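# Seat the diffuser flat in the light fitting

## Task

Put the diffuser into the light fitting so it lies flat, with each of its two short edges tucked beneath the fitting's lips.

## Robot and tools

Robot. Two arms, left_arm and right_arm, each ending in a two-finger gripper whose fingers can fold. Left base sits near (-0.041, +0.444, 0) m and right base near (-0.015, -0.454, 0) m in the scene frame, each turned only slightly about z. A stray push may nudge loose objects now and then.

Frames. Scene frame: origin at table-top height halfway between the nominal bases, +z up, +x out across the table, left_arm on the +y side (image left/right does not follow arm names). Each arm reports its hand pose, velocities and wrist-camera pose in its own base frame. Fixed cameras and the table use the scene frame. Motion offsets run along the current Hand target's own axes. On the gripper, fingers point along +z and open and close along y. end_effector_position is the spot between the pads when closed; fingertips reach about 33 mm past it (only 9 mm when wide open).

The 18-number row. Every action row and every move target is one flat list of 18 numbers, each in [-1, 1], always for both arms: left dx, dy, dz, rx, ry, rz, left_gripper position, force_limit, speed, then the same nine for the right arm. The first six per arm are an offset, not a pose: a shift from that arm's Hand target as it stood when the action or move began, along that target's axes. 1.0 equals 0.6 m for dx, dy, dz and 180 degrees for rx, ry, rz, which together form one rotation vector. Rows within an action all count from the same start, not from each other, and a repeated offset moves the arm on again. All-zero pose numbers re-request the present Hand target. The three gripper numbers are absolute settings: position +1 is 140 mm open, about -0.8 is pads touching, -1 closes until blocked; force_limit from -1 (about 14 N) to +1 (about 58 N) for slow closes; speed from -1 (about 30 mm/s) to +1 (about 250 mm/s); faster closes squeeze much harder. Zero is a real value, so resend your previous gripper numbers to leave a gripper unchanged.

Tools.
execute_actions: actions is a list of actions, each a table of up to 15 rows, one row per 1/30 s step; a short table repeats its final row. cameras lists camera names, ["all"], or []. An empty actions list returns images and full state.
move: target is one row or a list of up to 15 rows, every row counted from the same start Hand targets. speed is top path speed in m/s, 0.002 to 3.6 (default 0.25); turning is capped at twice that in rad/s; one value or one per target. blend in metres rounds corners in a list. stop_force in N, 3 to 120, ends an arm's path when its wrist sensor feels that much push; zero (true by default) re-zeros first; blocking=false returns early but cannot pair with stop_force. The result adds a "move:" line: done, off_target, moving, held or fault, plus limits=paced (pose clipped) or limits=held (steps withheld).
wait: seconds 0 to 10; arms keep their last command.
stop: brakes a running move; fingers carry on.
zoom_image: camera (cam_high, cam_low, cam_far_left, cam_far_right, cam_left_wrist, cam_right_wrist) and region [x0, y0, x1, y1] in image pixels, at most 504 wide and high, from the newest images.
zero_wrist_force: arm, left_arm or right_arm; the robot stays put.
finished_scene: scene number 1 or 2; irreversible.

Reading results. Positions in metres, orientation as quat_wxyz, velocities in m/s and rad/s, in each arm's base frame. Hand target is the last commanded pose after clipping; grippers often rest a little short of it. Tool commands shows the current gripper settings. object_status: 0 moving, 1 blocked while opening, 2 blocked while closing (look for this after a grip), 3 reached the setting or pads met. position_measured is in counts: 3 wide open, about 75 is 100 mm, 139 is 60 mm, 200 is 20 mm, 230 pads touching. Wrist force and torque are along the gripper's own axes, a third line giving the peak since last shown. Wrist depth is a 7 by 7 grid of distances in mm ahead of the wrist camera, rows split by " / ", "-" meaning no value. Joint torques include arm weight. Step readings list intermediate positions. MOTOR HOT warns of heating; at 85 °C an arm brakes for 30 to 60 s.

Handling advice. Grip with the outer quarter of the pads near the fingertips; deeper grips let fingers fold and hold unreliably, and fingertips pushed tip-first into a surface fold quietly. To squeeze harder, raise force_limit and nudge position from -1 to -0.98. Each command's orientation is held within 32 degrees of the current one per step.

Avoid. Arms are stiff: aiming even slightly past a firm contact can trigger a fault stop of 10 s (outside force near 150 N, or joint torque at its limit, wrist joints only 25.4 N m). Approach contacts slowly with stop_force, and end a push by commanding back past the gripper. Keep the arms from touching each other or gripping the other's fingers; do not route a path near an arm's own base; do not let go of a moving part, drop, slam or shove things hard; hold heavy parts near their middle; anything ending up off the table fails the task. The job must remain done after the robot lets go.

Each tool is called after "Call:" by a JSON object that holds its "method" and its "body", one argument or row to a line.

## Session

Call:
{"method": "execute_actions", "body": {
  "actions": []
}}

Scene clock: 0.00 s.
left_arm: end_effector_position=(+0.6061, -0.4911, +0.1616) position_measured=3 object_status=3 end_effector_quat_wxyz=(-0.113, +0.982, -0.064, +0.134) | right_arm: end_effector_position=(+0.9554, +0.0400, +0.2263) position_measured=3 object_status=3 end_effector_quat_wxyz=(-0.068, +0.649, -0.093, +0.752)
Joint positions: left_arm=[-0.995 -0.915 1.028 -1.661 -1.218 2.273] | right_arm=[-0.12 -0.492 1.283 -4.074 -1.504 3.384]
Joint velocities: within noise
Joint torques (N m): no reading
Wrist force (N): no reading
Wrist torque (N m): no reading
Wrist force, peak (N): no reading
Wrist depth (mm): cam_left_wrist=[359 343 313 - 285 268 256 / 363 347 322 306 288 272 - / 371 351 328 310 297 275 263 / 382 140 336 313 296 283 135 / - 354 344 315 - - 122 / - 375 352 322 307 291 274 / - 384 349 324 307 297 277] | cam_right_wrist=[- - - - 1377 1460 - / - - - - - - 1757 / 1480 - 1491 1522 - 1279 1144 / - 131 1743 1385 1144 145 122 / - 120 1702 908 - 1318 105 / - - 1947 1743 1403 388 339 / - 1879 386 357 331 307 294]
Hand target: left_arm +0.6061, -0.4911, +0.1616; -0.113, +0.982, -0.064, +0.134 | right_arm +0.9554, +0.0400, +0.2263; -0.068, +0.649, -0.093, +0.752
Tool commands: left_gripper/position=+1.0 left_gripper/force_limit=+1.0 left_gripper/speed=+1.0 right_gripper/position=+1.0 right_gripper/force_limit=+1.0 right_gripper/speed=+1.0

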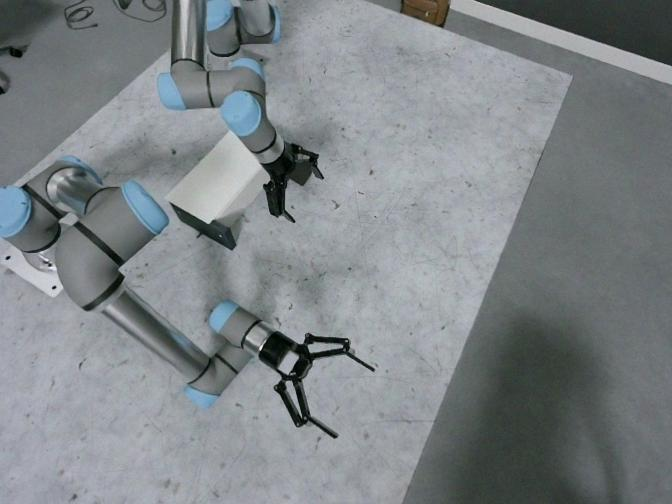

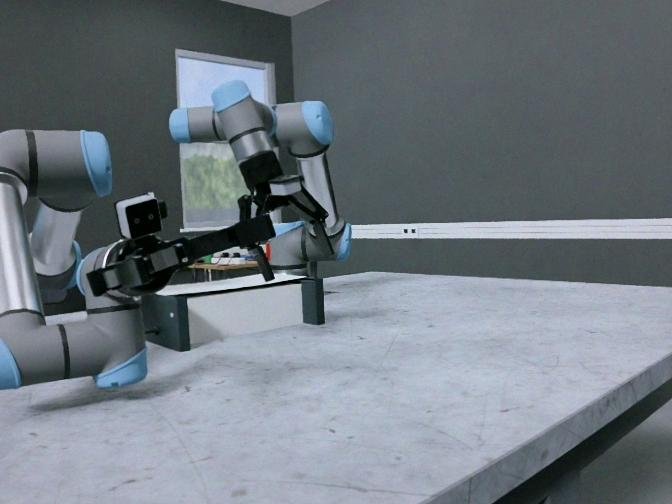

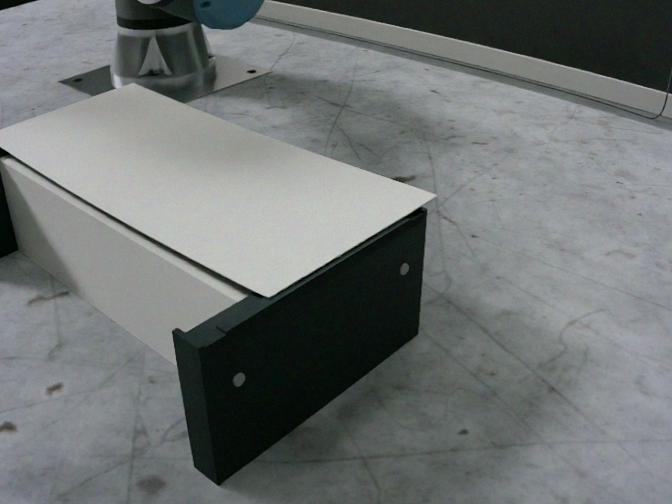

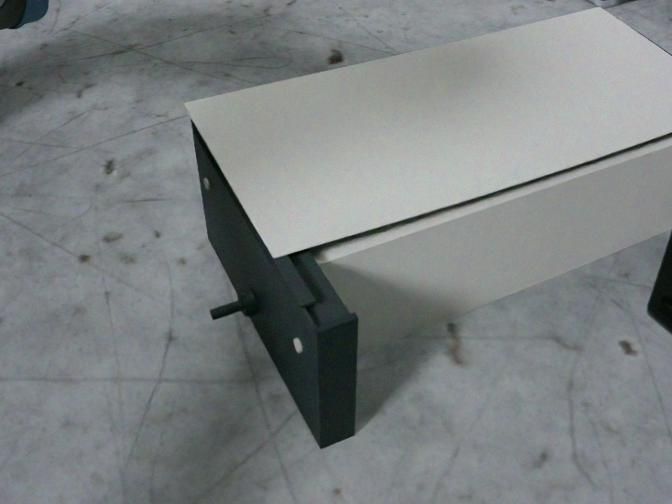

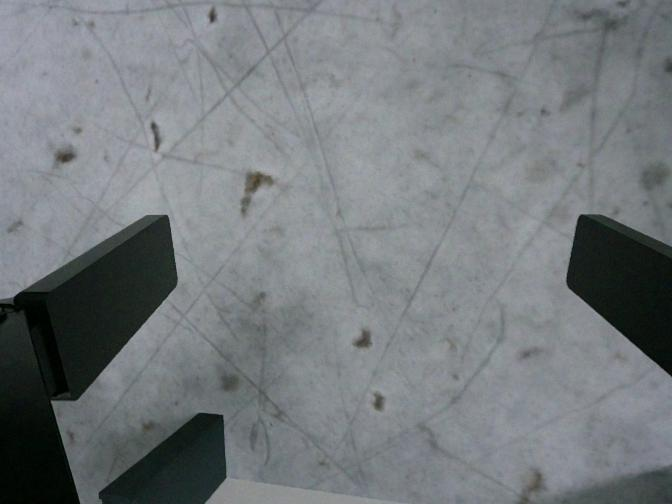

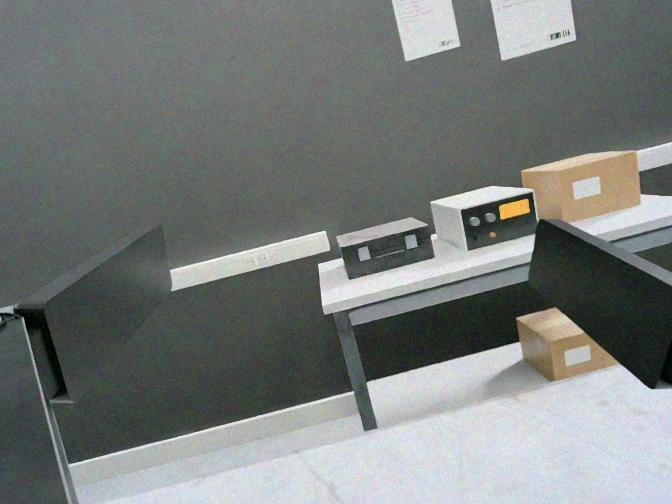

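Call:
{"method": "zoom_image", "body": {
  "camera": "cam_far_left",
  "region": [160, 170, 460, 395]
}}

Call:
{"method": "zoom_image", "body": {
  "camera": "cam_far_right",
  "region": [160, 80, 400, 350]
}}

Call:
{"method": "zoom_image", "body": {
  "camera": "cam_high",
  "region": [150, 110, 330, 260]
}}

Call:
{"method": "zoom_image", "body": {
  "camera": "cam_far_left",
  "region": [0, 70, 260, 300]
}}

Call:
{"method": "zoom_image", "body": {
  "camera": "cam_low",
  "region": [130, 250, 350, 370]
}}

Scaled by 1.680 from the camera's 672x504 image, which has a finer 960x720 frame.

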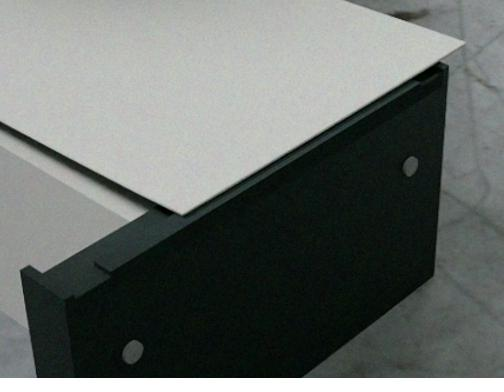

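Scaled by 1.867 from the camera's 672x504 image, which has a finer 960x720 frame.

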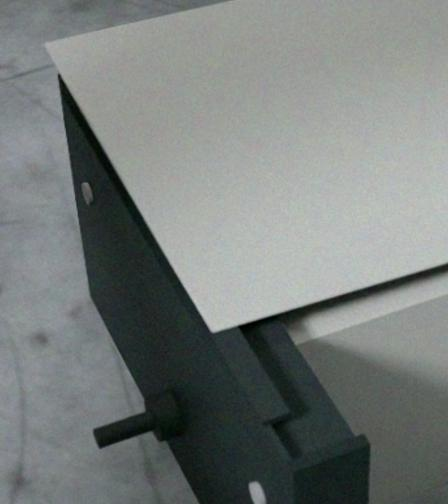

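Scaled by 2.800 from the camera's 672x504 image, which has a finer 960x720 frame.

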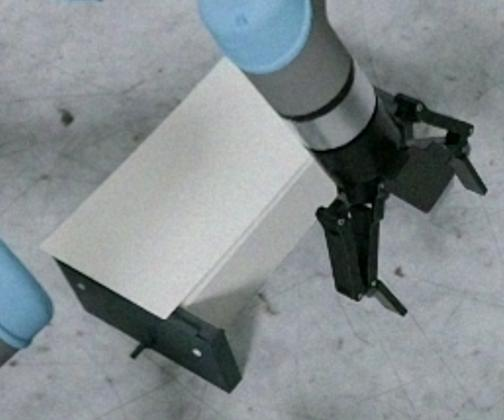

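Scaled by 1.938 from the camera's 672x504 image, which has a finer 960x720 frame.

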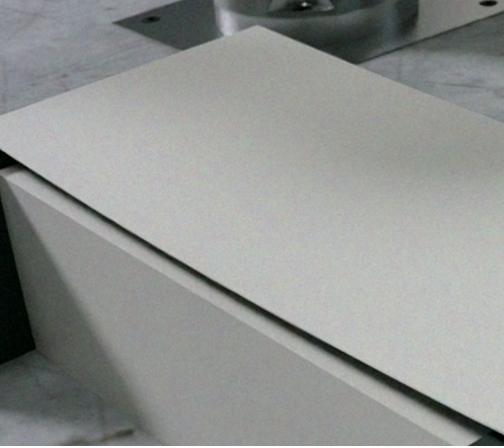

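Scaled by 2.291 from the camera's 672x504 image, which has a finer 960x720 frame.

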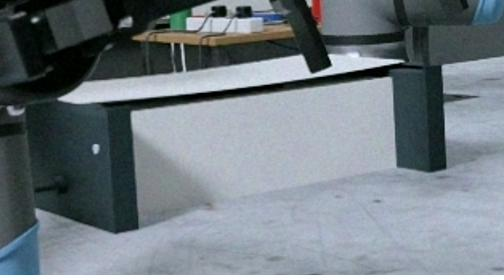

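Call:
{"method": "move", "body": {
  "target": [-0.184,-0.056,-0.332,-0.0724,-0.0859,-0.041,1,1,1,0,0,0,0,0,0,1,1,1],
  "cameras": ["cam_high","cam_left_wrist","cam_far_right"],
  "speed": 0.4
}}

Call:
{"method": "zoom_image", "body": {
  "camera": "cam_left_wrist",
  "region": [0, 50, 336, 300]
}}

Call:
{"method": "zoom_image", "body": {
  "camera": "cam_left_wrist",
  "region": [336, 50, 672, 300]
}}

Scene clock: 9.33 s.
left_arm: end_effector_position=(+0.4485, -0.4824, +0.3288) position_measured=3 object_status=3 end_effector_quat_wxyz=(+0.000, +1.000, +0.000, +0.000) | right_arm: end_effector_position=(+0.9554, +0.0400, +0.2263) position_measured=3 object_status=3 end_effector_quat_wxyz=(-0.068, +0.649, -0.093, +0.752)
Joint positions: left_arm=[-1.026 -1.179 0.962 -1.353 -1.57 2.115] | right_arm=[-0.12 -0.492 1.283 -4.074 -1.504 3.384]
Joint torques (N m): left_arm=[-14.64 -46.02 -31.25 -1.03 -1.26 -2.65] | right_arm=[-1.37 -54.74 -18.45 -2.39 0.06 -0.47]
Wrist force (N): left_arm=[-0.7 0.3 0.1] | right_arm=[0.0 -0.2 -0.2]
Wrist torque (N m): left_arm=[0.03 0.22 0.14] | right_arm=[-0.02 0.00 0.00]
Wrist force, peak (N): left_arm=[-1.9 -0.4 -1.5] | right_arm=[0.1 -0.2 0.4]
Wrist depth (mm): cam_left_wrist=[425 428 420 406 417 409 410 / 433 438 440 - 441 437 437 / 471 474 463 - 453 448 458 / 491 130 382 383 - 381 136 / - 407 410 - - 402 122 / - 574 593 564 - - 562 / - 600 618 608 611 610 585] | cam_right_wrist=[- - 1501 1637 1650 1544 - / - - - 1757 1578 - - / - - - 1480 - 1137 1150 / - 131 1450 1249 1194 145 122 / - 131 - 1015 1286 1460 105 / - 1522 1729 1675 1403 388 336 / 1801 1772 386 359 328 287 294]
Hand target: left_arm +0.4483, -0.4824, +0.3289; +0.000, +1.000, +0.000, +0.000 | right_arm +0.9554, +0.0400, +0.2263; -0.068, +0.649, -0.093, +0.752
Off the commanded pose: left_arm 0.000 m, 0 deg | right_arm 0.000 m, 0 deg.
move: done
camera_calibration:
cam_left_wrist: T_world_to_cam=[[-0.00871481, -0.999799, -0.0180736, -0.460265], [-0.941883, 0.00213723, 0.335934, 0.315518], [-0.335828, 0.0199508, -0.941712, 0.612724], [0, 0, 0, 1]] pos_world=[0.49894, -0.473071, 0.462697]
Images, in order (width x height): cam_high 672x504, cam_far_right 672x504, cam_left_wrist 672x504.

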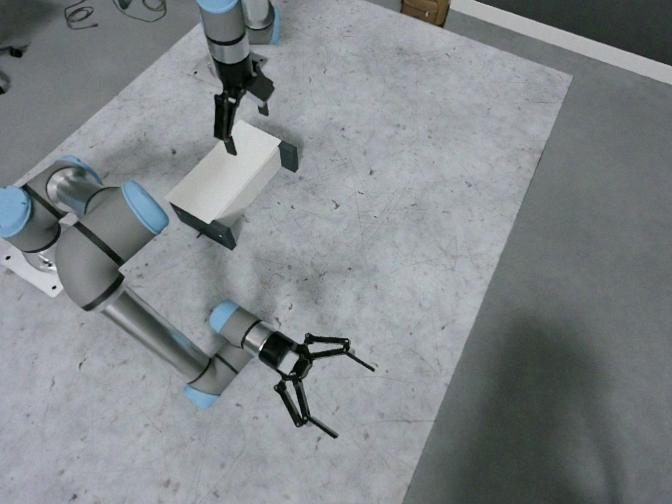

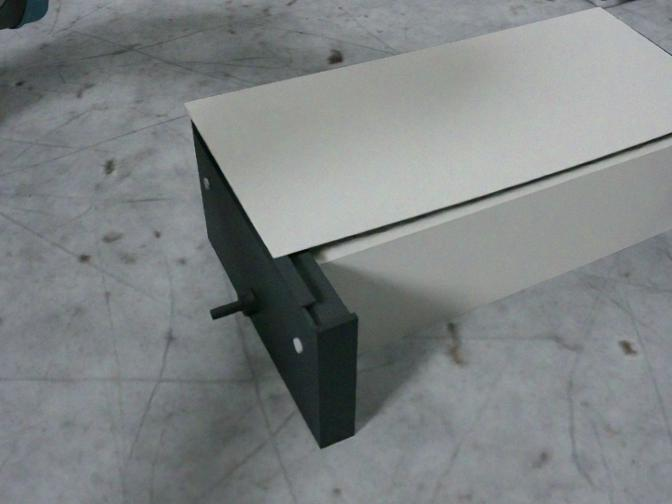

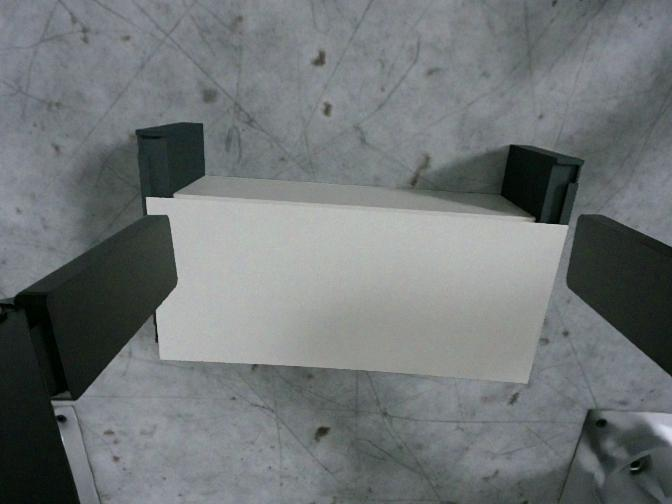

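Scaled by 1.500 from the camera's 672x504 image, which has a finer 960x720 frame.

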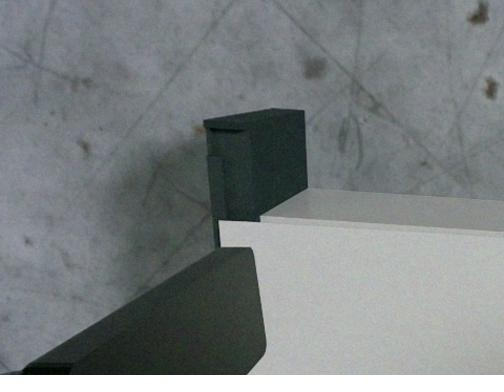

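Scaled by 1.500 from the camera's 672x504 image, which has a finer 960x720 frame.

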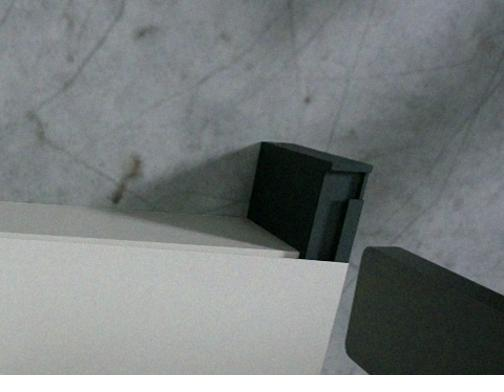

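Call:
{"method": "zoom_image", "body": {
  "camera": "cam_far_right",
  "region": [250, 230, 370, 330]
}}

Call:
{"method": "zoom_image", "body": {
  "camera": "cam_far_right",
  "region": [500, 100, 672, 260]
}}

Call:
{"method": "zoom_image", "body": {
  "camera": "cam_left_wrist",
  "region": [460, 140, 590, 250]
}}

Call:
{"method": "zoom_image", "body": {
  "camera": "cam_left_wrist",
  "region": [130, 110, 260, 220]
}}

Scaled by 4.200 from the camera's 672x504 image, which has a finer 960x720 frame.

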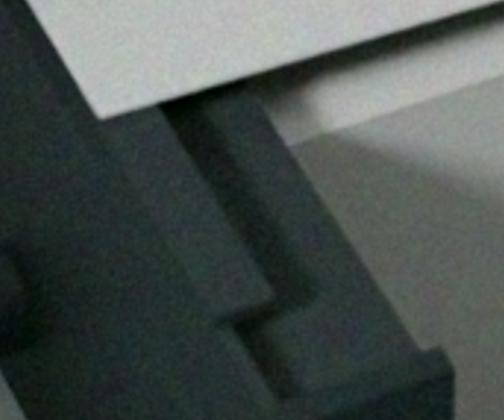

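Scaled by 2.930 from the camera's 672x504 image, which has a finer 960x720 frame.

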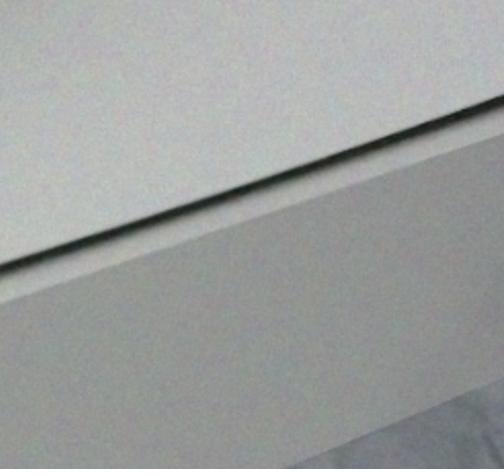

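Scaled by 3.877 from the camera's 672x504 image, which has a finer 960x720 frame.

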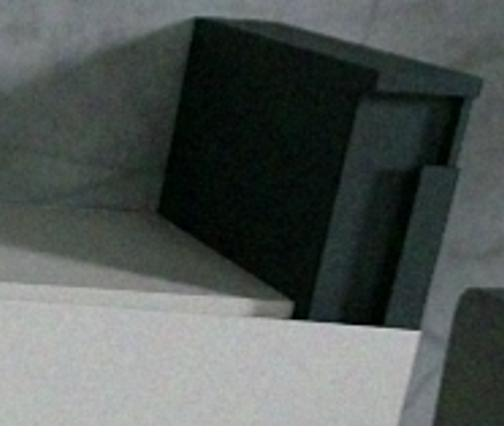

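Scaled by 3.877 from the camera's 672x504 image, which has a finer 960x720 frame.

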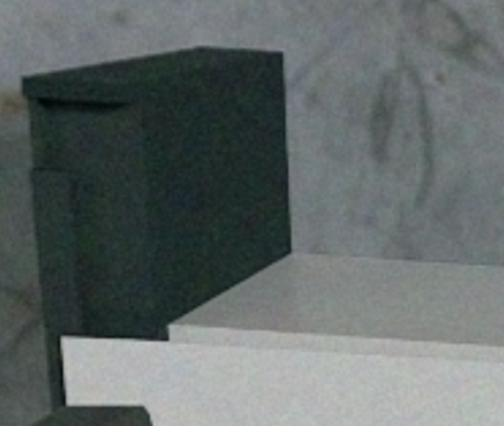

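Call:
{"method": "move", "body": {
  "target": [
    [-0.414,-0.024,0.215,0,0,0.0233,1,1,1,0.3,-0.178,-0.523,-0.0492,-0.544,-0.0673,1,1,1],
    [-0.414,-0.024,0.386,0,0,0.0233,1,1,1,0.3,-0.178,-0.523,-0.0492,-0.544,-0.0673,1,1,1]
  ],
  "cameras": ["cam_far_left","cam_high","cam_far_right","cam_left_wrist"],
  "speed": 0.35
}}

Scene clock: 26.47 s.
left_arm: end_effector_position=(+0.2001, -0.4679, +0.0973) position_measured=3 object_status=3 end_effector_quat_wxyz=(+0.000, +0.999, -0.037, +0.000) | right_arm: end_effector_position=(+0.6205, +0.1201, +0.3803) position_measured=3 object_status=3 end_effector_quat_wxyz=(+0.000, +1.000, +0.000, +0.000)
Joint positions: left_arm=[-1.432 -1.473 1.941 -2.039 -1.57 1.782] | right_arm=[-0.022 -1.214 0.875 -1.231 -1.57 3.12]
Joint torques (N m): left_arm=[11.7 -19.61 -12.07 -5.26 1.67 1.62] | right_arm=[9.51 -30.04 -34.56 -1.11 -1.17 1.26]
Wrist force (N): left_arm=[-0.8 0.4 -0.1] | right_arm=[-1.8 3.7 -1.7]
Wrist torque (N m): left_arm=[0.05 0.21 0.11] | right_arm=[1.21 0.51 -0.38]
Wrist force, peak (N): left_arm=[-0.9 0.5 -2.2] | right_arm=[-2.1 3.5 -2.3]
Wrist depth (mm): cam_left_wrist=[113 114 114 113 115 111 112 / 223 120 120 119 119 219 117 / 233 234 235 235 231 230 229 / 246 135 241 246 244 244 135 / - - - 263 261 260 122 / - 283 282 280 281 278 279 / 306 306 - 306 300 301 296] | cam_right_wrist=[458 456 458 463 460 461 464 / 480 479 485 485 487 488 483 / 509 513 513 517 518 522 525 / 535 141 554 553 557 145 116 / - 121 586 604 594 591 105 / - 496 575 649 647 659 649 / 684 693 690 697 695 709 -]
Hand target: left_arm +0.2001, -0.4679, +0.0972; +0.000, +0.999, -0.037, +0.000 | right_arm +0.6205, +0.1201, +0.3803; +0.000, +1.000, +0.000, +0.000
Off the commanded pose: left_arm 0.000 m, 0 deg | right_arm 0.000 m, 0 deg.
move: done
camera_calibration:
cam_left_wrist: T_world_to_cam=[[-0.081767, -0.99649, -0.017933, -0.435936], [-0.939091, 0.0710059, 0.336253, 0.190806], [-0.3338, 0.0443351, -0.941601, 0.321977], [0, 0, 0, 1]] pos_world=[0.251015, -0.462229, 0.231197]
Images, in order (width x height): cam_high 672x504, cam_far_left 672x504, cam_far_right 672x504, cam_left_wrist 672x504.

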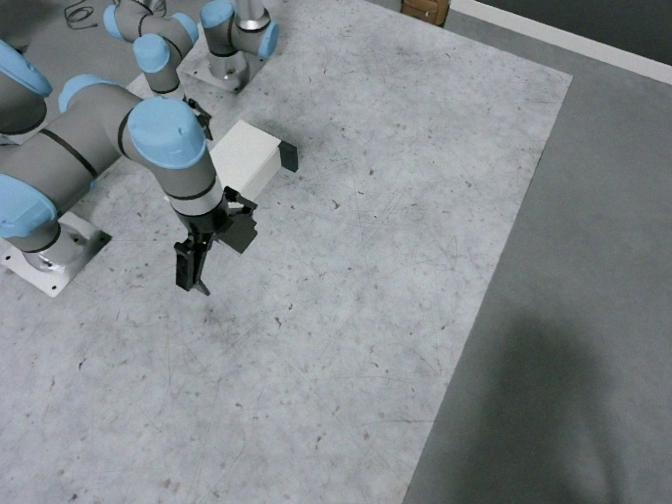

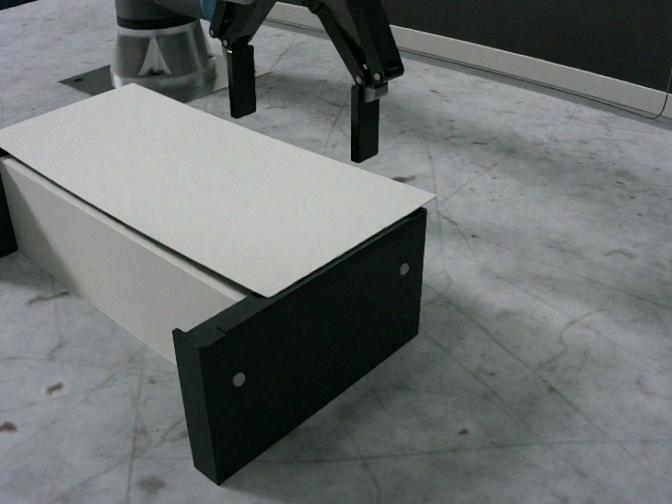

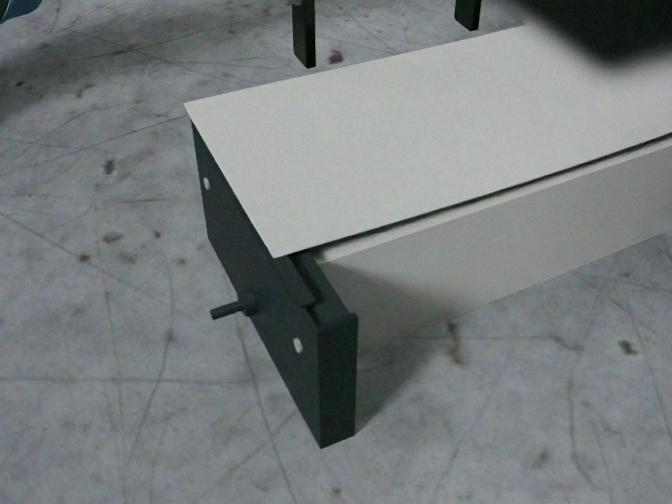

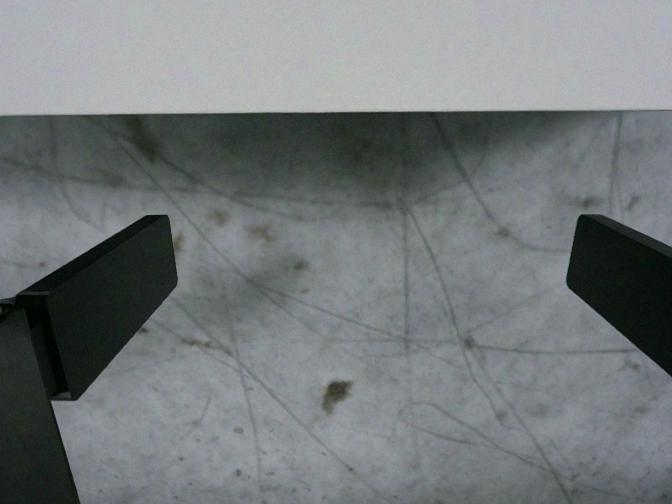

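Call:
{"method": "move", "body": {
  "target": [0.1133,0,0,0,0,0,1,1,1,0,0,0,0,0,0,1,1,1],
  "cameras": ["cam_far_left","cam_far_right","cam_left_wrist"],
  "speed": 0.07
}}

Call:
{"method": "zoom_image", "body": {
  "camera": "cam_far_right",
  "region": [150, 80, 400, 350]
}}

Call:
{"method": "zoom_image", "body": {
  "camera": "cam_far_left",
  "region": [160, 170, 460, 395]
}}

Scene clock: 29.03 s.
left_arm: end_effector_position=(+0.2677, -0.4728, +0.0972) position_measured=3 object_status=3 end_effector_quat_wxyz=(+0.000, +0.999, -0.037, +0.000) | right_arm: end_effector_position=(+0.6205, +0.1201, +0.3803) position_measured=3 object_status=3 end_effector_quat_wxyz=(+0.000, +1.000, +0.000, +0.000)
Joint positions: left_arm=[-1.304 -1.394 1.849 -2.026 -1.57 1.911] | right_arm=[-0.022 -1.214 0.875 -1.231 -1.57 3.12]
Joint torques (N m): left_arm=[11.5 -25.41 -30.3 -1.35 -0.89 1.75] | right_arm=[8.52 -28.68 -36.42 -1.07 -1.2 1.45]
Wrist force (N): left_arm=[-1.1 0.4 -0.1] | right_arm=[-1.7 3.4 -1.8]
Wrist torque (N m): left_arm=[0.05 0.22 0.06] | right_arm=[1.15 0.49 -0.38]
Wrist force, peak (N): left_arm=[-1.3 0.2 0.4] | right_arm=[-2.2 3.7 -1.8]
Wrist depth (mm): cam_left_wrist=[114 114 114 114 115 111 111 / - 120 120 120 119 119 118 / - 128 127 - 127 126 126 / - 131 247 248 244 152 129 / - 263 263 261 265 260 122 / - 283 279 281 279 279 277 / - 306 - 301 301 301 298] | cam_right_wrist=[446 452 454 461 459 463 468 / 476 482 487 486 488 488 495 / 503 516 517 521 526 527 525 / 540 142 549 558 553 146 124 / - 141 579 589 597 605 105 / - 492 612 647 645 659 653 / 688 684 671 704 686 720 -]
Hand target: left_arm +0.2679, -0.4728, +0.0972; +0.000, +0.999, -0.037, +0.000 | right_arm +0.6205, +0.1201, +0.3803; +0.000, +1.000, +0.000, +0.000
Off the commanded pose: left_arm 0.000 m, 0 deg | right_arm 0.000 m, 0 deg.
move: done
camera_calibration:
cam_left_wrist: T_world_to_cam=[[-0.0816423, -0.996501, -0.0178813, -0.43544], [-0.939133, 0.0709101, 0.336157, 0.254728], [-0.333713, 0.0442375, -0.941636, 0.344732], [0, 0, 0, 1]] pos_world=[0.318715, -0.467229, 0.231197]
Images, in order (width x height): cam_far_left 672x504, cam_far_right 672x504, cam_left_wrist 672x504.

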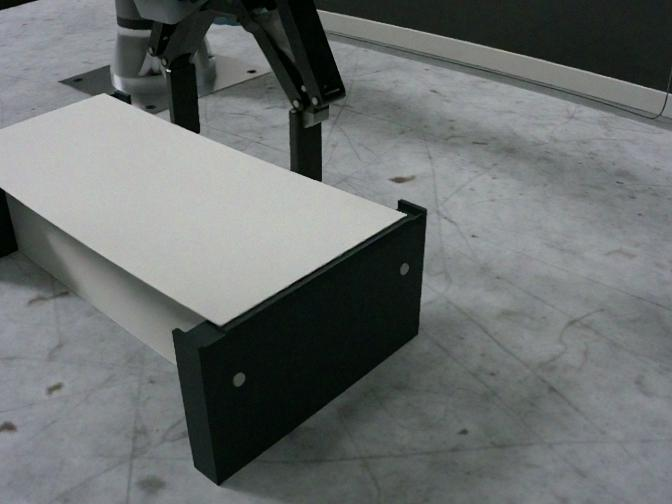

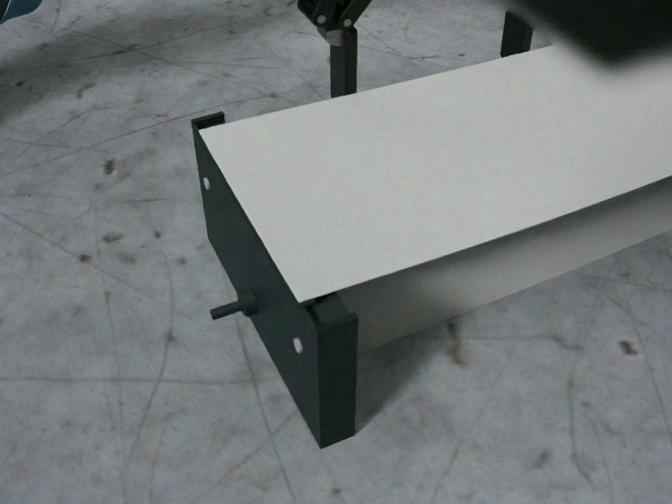

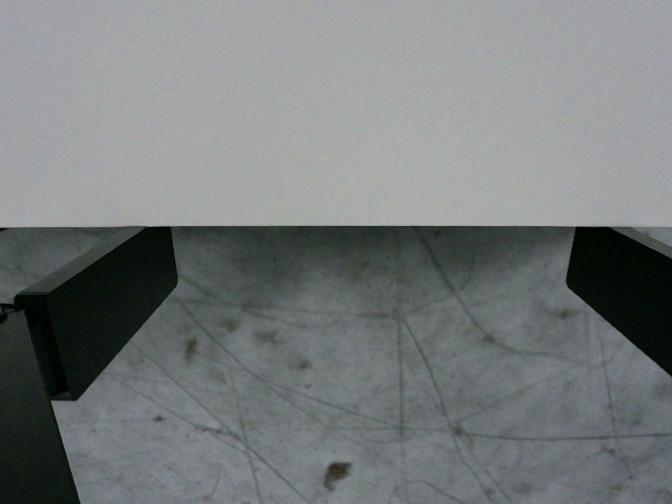

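Scaled by 1.867 from the camera's 672x504 image, which has a finer 960x720 frame.

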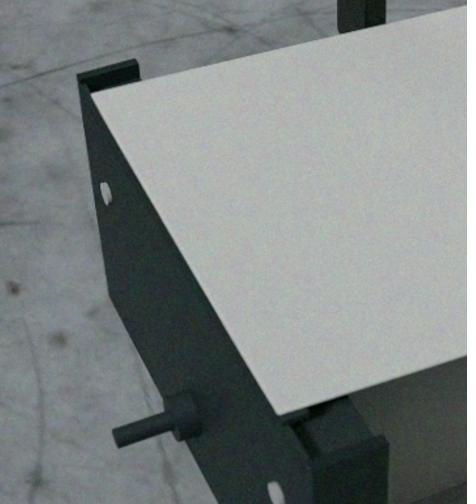

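Scaled by 1.680 from the camera's 672x504 image, which has a finer 960x720 frame.

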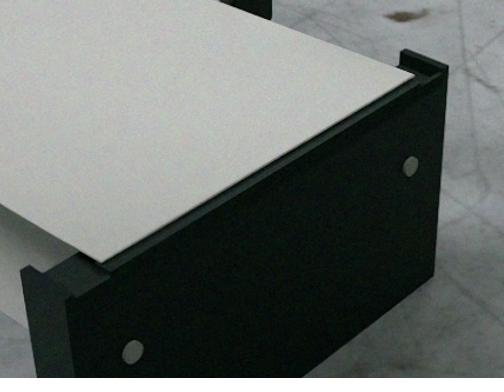

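Call:
{"method": "move", "body": {
  "target": [
    [0.01,0,0,0,0,0,1,1,1,0,0,0,0,0,0,1,1,1],
    [-0.05,0,0,0,0,0,1,1,1,0,0,0,0,0,0,1,1,1],
    [-0.05,0,-0.37,0,0,0,1,1,1,0,0,0,0,0,0,1,1,1],
    [0.327,-0.146,-0.405,0,0,0,1,1,1,-0.148,-0.212,0.1,-0.2787,-0.516,0.516,1,1,1],
    [0.455,-0.339,-0.238,0.2655,-0.5294,-0.5294,-0.32,1,1,-0.148,-0.212,0.267,-0.2787,-0.516,0.516,-0.32,1,1]
  ],
  "speed": [0.06,0.2,0.35,0.45,0.45],
  "blend": [0,0.01,0.04,0.05,0],
  "cameras": ["all"]
}}

Scene clock: 40.97 s.
left_arm: end_effector_position=(+0.5318, -0.3194, +0.2667) position_measured=3 object_status=3 end_effector_quat_wxyz=(-0.179, +0.635, +0.565, -0.495) | right_arm: end_effector_position=(+0.5317, +0.2474, +0.2374) position_measured=3 object_status=3 end_effector_quat_wxyz=(-0.336, -0.337, +0.622, +0.622)
Joint positions: left_arm=[-0.43 -0.424 0.035 -0.237 -2.276 1.628] | right_arm=[-0.071 -0.394 0.364 0.03 -1.063 4.711]
Joint torques (N m): left_arm=[-15.38 -65.65 -17.81 -2.2 0.49 1.59] | right_arm=[-11.37 -69.86 -9.52 0.06 1.49 1.32]
Wrist force (N): left_arm=[0.1 -0.4 1.6] | right_arm=[-1.1 3.1 0.7]
Wrist torque (N m): left_arm=[0.07 -0.20 -0.19] | right_arm=[0.65 0.23 -0.26]
Wrist force, peak (N): left_arm=[8.4 5.5 -0.2] | right_arm=[-2.5 4.8 -1.6]
Wrist depth (mm): cam_left_wrist=[- 2836 787 667 286 237 290 / - - - 731 299 296 - / - - - 850 391 344 348 / - 130 3736 923 461 369 135 / - 3989 4279 747 953 473 122 / - 3989 4903 634 1265 754 544 / - - 5740 555 541 - 575] | cam_right_wrist=[258 287 789 3602 - - 2921 / 229 242 1039 4078 3859 - 2324 / 226 307 969 4698 - - 2921 / 302 131 486 948 - 137 111 / - 131 540 904 651 - 105 / - 486 868 2921 546 - - / 368 479 879 3044 486 452 -]
Hand target: left_arm +0.5318, -0.3194, +0.2667; -0.179, +0.635, +0.565, -0.495 (not the last commanded pose) | right_arm +0.5317, +0.2474, +0.2373; -0.336, -0.337, +0.622, +0.622 (not the last commanded pose)
Tool commands: left_gripper/position=+1.0 left_gripper/force_limit=+1.0 left_gripper/speed=+1.0 right_gripper/position=+1.0 right_gripper/force_limit=+1.0 right_gripper/speed=+1.0
Off the commanded pose: left_arm 0.046 m, 42 deg | right_arm 0.017 m, 0 deg.
elbow stopped short (right arm): the move would have taken joint 3 (elbow) straighter than the controller allows.
elbow stopped short (left arm): the move would have taken joint 3 (elbow) straighter than the controller allows.
move: held (left_arm; a check stopped the path), off_target (right_arm; braked when a check withheld steps of left_arm); path passed 4 of 5 targets; target 5's new numbers were not sent; limits=paced,held
pose unreachable (left arm): on one or more control steps of this call, first in action 0 (counted from 0), this arm could not follow its commanded pose, so it was not sent that pose on those steps. It may still have moved: this result reports where it is.
cause: moving toward the commanded pose would bring two parts of the arm too close to each other (its gripper and another part of the arm, with joints 4 (wrist 1) to 6 (wrist 3) between them, 9 mm apart when it was first held).
camera_calibration:
cam_left_wrist: T_world_to_cam=[[0.527366, -0.30989, -0.791109, -0.156314], [0.399939, -0.730965, 0.552937, -0.591149], [-0.749622, -0.607996, -0.261549, 0.417113], [0, 0, 0, 1]] pos_world=[0.631536, -0.226946, 0.312302]
cam_right_wrist: T_world_to_cam=[[0.0387719, -0.00837242, 0.999213, -0.248949], [0.798337, 0.601652, -0.0259362, -0.566981], [-0.600961, 0.798714, 0.0300112, 0.259014], [0, 0, 0, 1]] pos_world=[0.617952, 0.132163, 0.226274]

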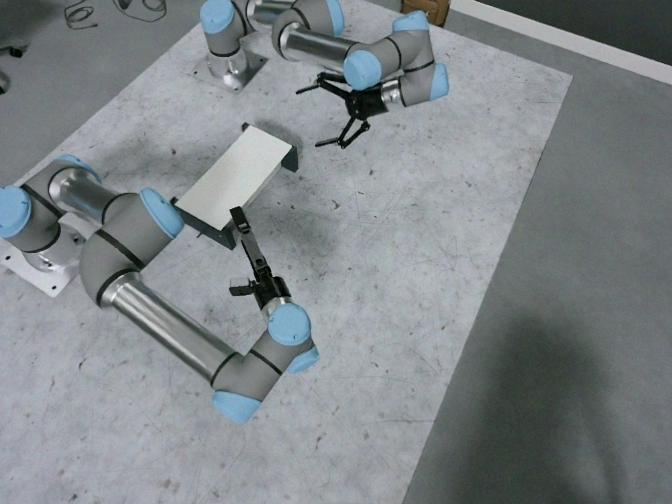

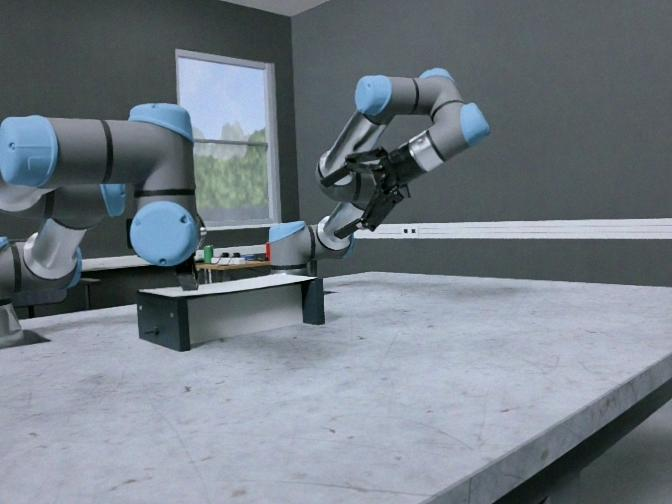

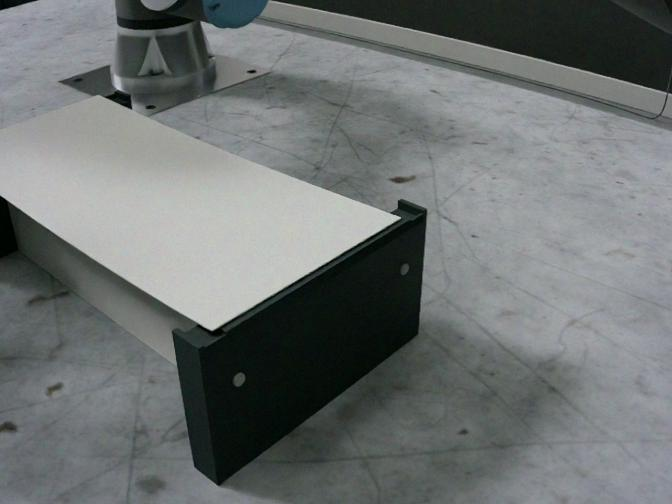

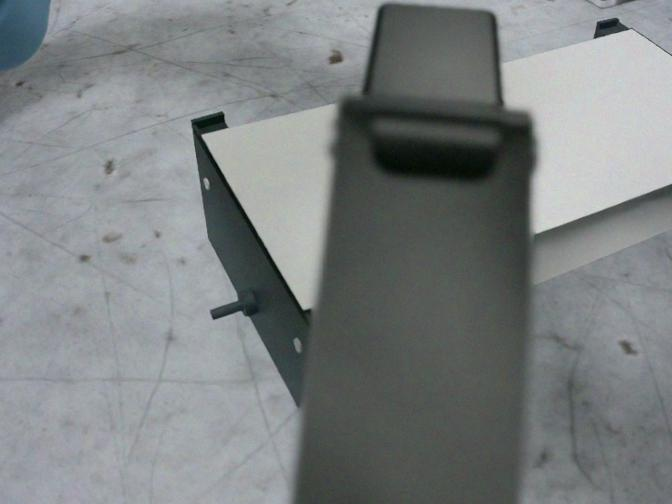

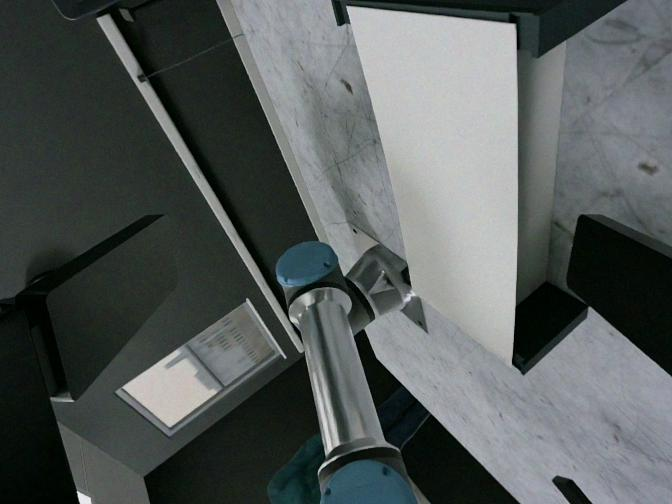

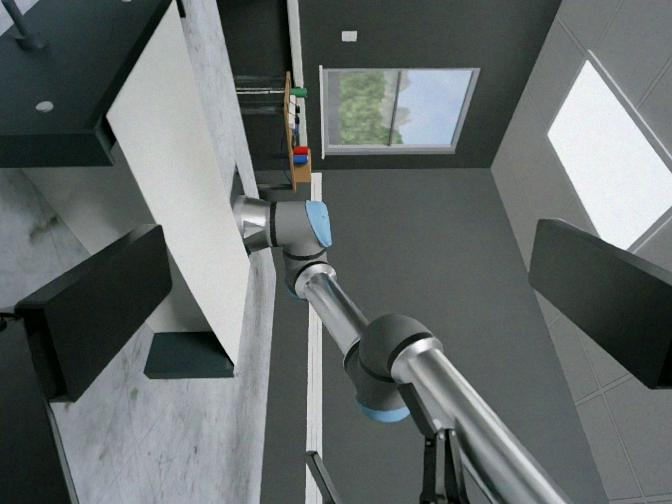

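Call:
{"method": "move", "body": {
  "target": [
    [-0.199,-0.146,0.1,-0.1303,0.3601,0.4111,-0.32,1,0,0,0,0,0,0,0,-0.32,1,0],
    [-0.176,-0.3305,0.4775,-0.1303,0.3601,0.4111,-0.32,1,0,0,-0.222,0.06,0,0,0,-0.32,1,0]
  ],
  "speed": 0.45,
  "blend": [0.04,0]
}}

Scene clock: 50.30 s.
left_arm: end_effector_position=(+0.2001, -0.4501, +0.3398) position_measured=169 object_status=3 end_effector_quat_wxyz=(+0.000, +1.000, +0.000, +0.000) | right_arm: end_effector_position=(+0.5016, +0.2674, +0.1042) position_measured=169 object_status=3 end_effector_quat_wxyz=(-0.336, -0.337, +0.622, +0.622)
Joint positions: left_arm=[-1.427 -1.6 1.437 -1.407 -1.57 1.715] | right_arm=[-0.048 -0.423 0.769 -0.346 -1.039 4.711]
Joint torques (N m): left_arm=[-15.92 -28.66 -13.66 -5.36 1.83 -1.88] | right_arm=[-9.34 -51.69 -7.04 -0.28 1.24 1.37]
Wrist force (N): left_arm=[-0.9 0.7 -0.2] | right_arm=[-1.1 2.7 0.8]
Wrist torque (N m): left_arm=[0.11 0.23 0.12] | right_arm=[0.66 0.22 -0.32]
Wrist force, peak (N): left_arm=[-3.3 0.6 0.6] | right_arm=[-0.5 4.5 0.2]
Wrist depth (mm): cam_left_wrist=[431 426 334 333 331 330 322 / - 442 453 451 451 443 448 / - 489 475 472 475 478 476 / 511 513 498 508 145 500 495 / - - - 542 535 - 82 / - - - 588 - - - / - - - 1797 - - -] | cam_right_wrist=[147 204 219 230 - 2375 - / 147 178 186 202 3859 459 481 / - 184 186 - - 542 509 / 146 200 284 868 128 916 - / - 85 - - - 89 - / - - - - - - - / - - - - - - -]
Hand target: left_arm +0.2000, -0.4501, +0.3398; +0.000, +1.000, +0.000, +0.000 | right_arm +0.5017, +0.2673, +0.1041; -0.336, -0.337, +0.622, +0.622
Off the commanded pose: left_arm 0.000 m, 0 deg | right_arm 0.000 m, 0 deg.
elbow stopped short (left arm): the move would have taken joint 3 (elbow) straighter than the controller allows.
move: done; blend cut to 0 m at target 1

Call:
{"method": "move", "body": {
  "target": [
    [-0.017,-0.1,0.133,0.4215,0.3217,0.3217,-0.32,1,0,0,0,0,0,0,0,-0.32,1,0],
    [0.012,-0.103,0.391,0.4215,0.3217,0.3217,-0.32,1,0,0,0,0,0,0,0,-0.32,1,0]
  ],
  "speed": 0.45,
  "blend": [0.02,0],
  "cameras": ["all"]
}}

Scene clock: 54.57 s.
left_arm: end_effector_position=(+0.2073, -0.3881, +0.1054) position_measured=169 object_status=3 end_effector_quat_wxyz=(+0.562, -0.561, +0.429, -0.429) | right_arm: end_effector_position=(+0.5017, +0.2673, +0.1041) position_measured=169 object_status=3 end_effector_quat_wxyz=(-0.336, -0.337, +0.622, +0.622)
Joint positions: left_arm=[-2.048 -1.004 1.941 -0.936 -0.743 1.571] | right_arm=[-0.048 -0.423 0.769 -0.346 -1.039 4.711]
Joint torques (N m): left_arm=[11.92 -27.47 -0.73 -0.06 1.63 1.5] | right_arm=[-10.07 -68.18 -8.79 -0.16 1.34 1.51]
Wrist force (N): left_arm=[0.7 -1.0 1.7] | right_arm=[-0.8 3.0 0.8]
Wrist torque (N m): left_arm=[-0.02 -0.46 -0.27] | right_arm=[0.72 0.17 -0.32]
Wrist force, peak (N): left_arm=[0.5 -2.6 1.6] | right_arm=[-1.1 3.2 0.9]
Wrist depth (mm): cam_left_wrist=[- 1783 1898 - - - 185 / - - 2531 - - - 168 / - 2558 2906 276 - 250 176 / - - - 129 146 110 176 / - - - - - - 82 / - - - - - - - / - - - - - - -] | cam_right_wrist=[147 204 231 244 772 2636 - / 147 178 184 192 4238 761 - / - 184 186 215 4322 718 - / 146 200 286 332 141 - - / - 85 - 2882 - 89 - / - - - 3325 - - - / - - - - - - -]
Hand target: left_arm +0.2073, -0.3881, +0.1053; +0.562, -0.561, +0.429, -0.429 | right_arm +0.5017, +0.2673, +0.1041; -0.336, -0.337, +0.622, +0.622
Off the commanded pose: left_arm 0.000 m, 0 deg | right_arm 0.000 m, 0 deg.
move: done
camera_calibration:
cam_left_wrist: T_world_to_cam=[[0.0152944, 0.0141562, -0.999783, 0.119891], [-0.572798, 0.819692, 0.00284379, 0.439052], [0.819554, 0.57263, 0.0206453, 0.193119], [0, 0, 0, 1]] pos_world=[0.0913833, -0.47217, 0.114629]
cam_right_wrist: T_world_to_cam=[[0.0387725, -0.00837577, 0.999213, -0.114424], [0.798385, 0.601588, -0.025937, -0.55848], [-0.600897, 0.798762, 0.0300122, 0.229047], [0, 0, 0, 1]] pos_world=[0.587952, 0.152062, 0.0929742]

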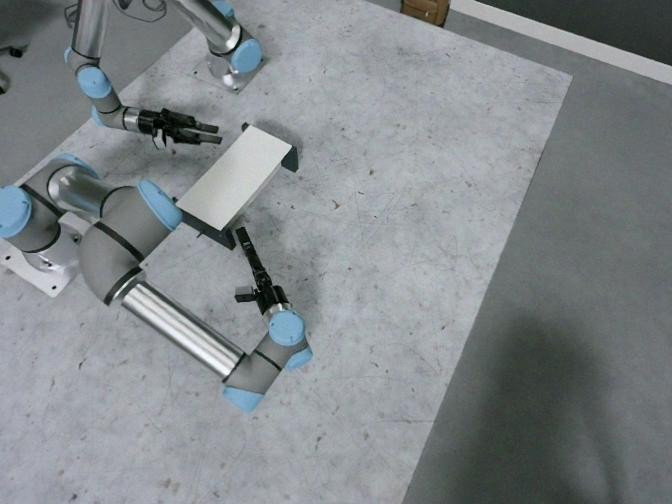

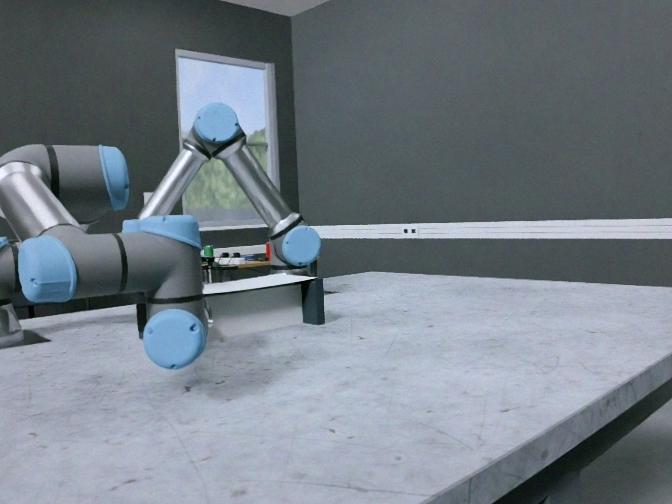

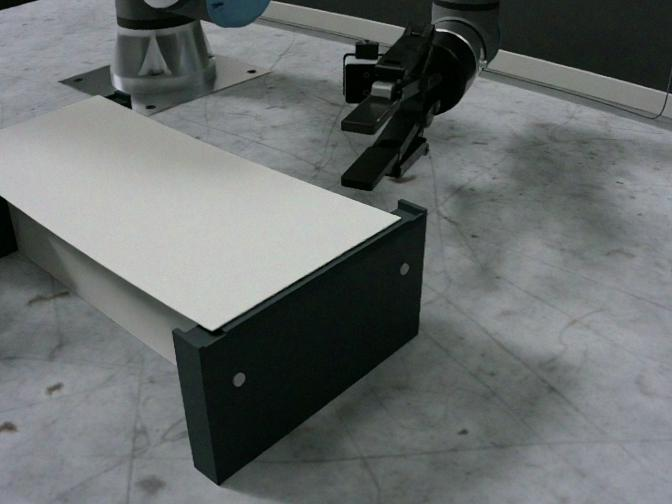

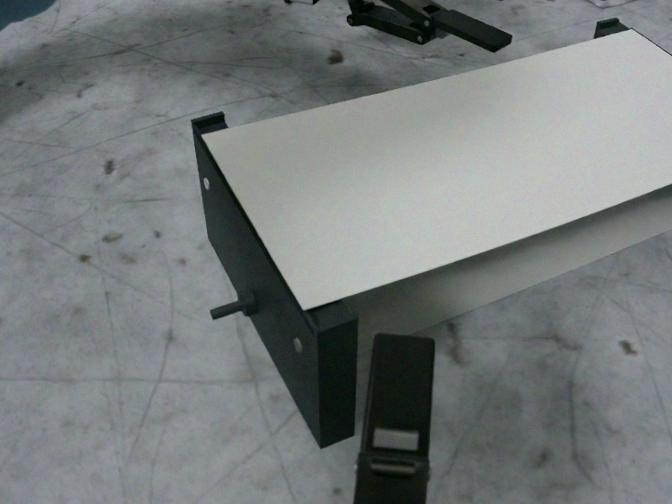

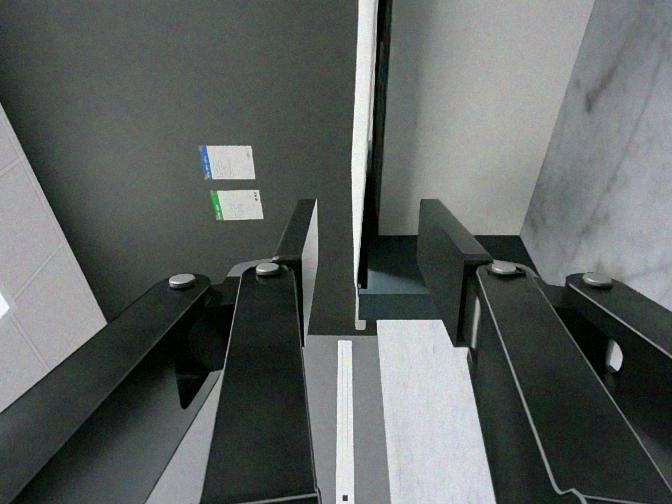

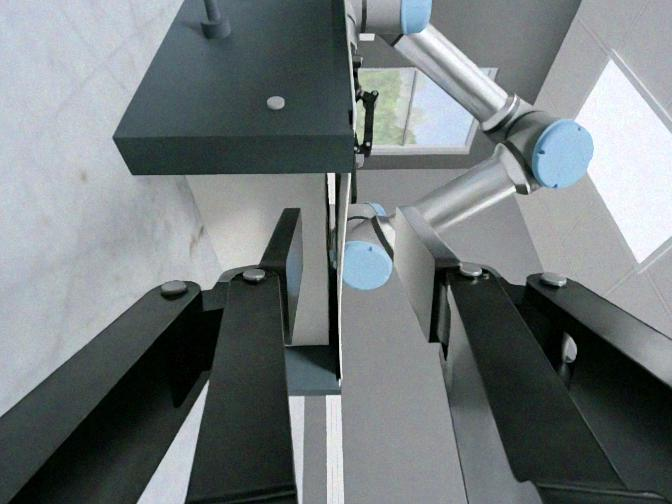

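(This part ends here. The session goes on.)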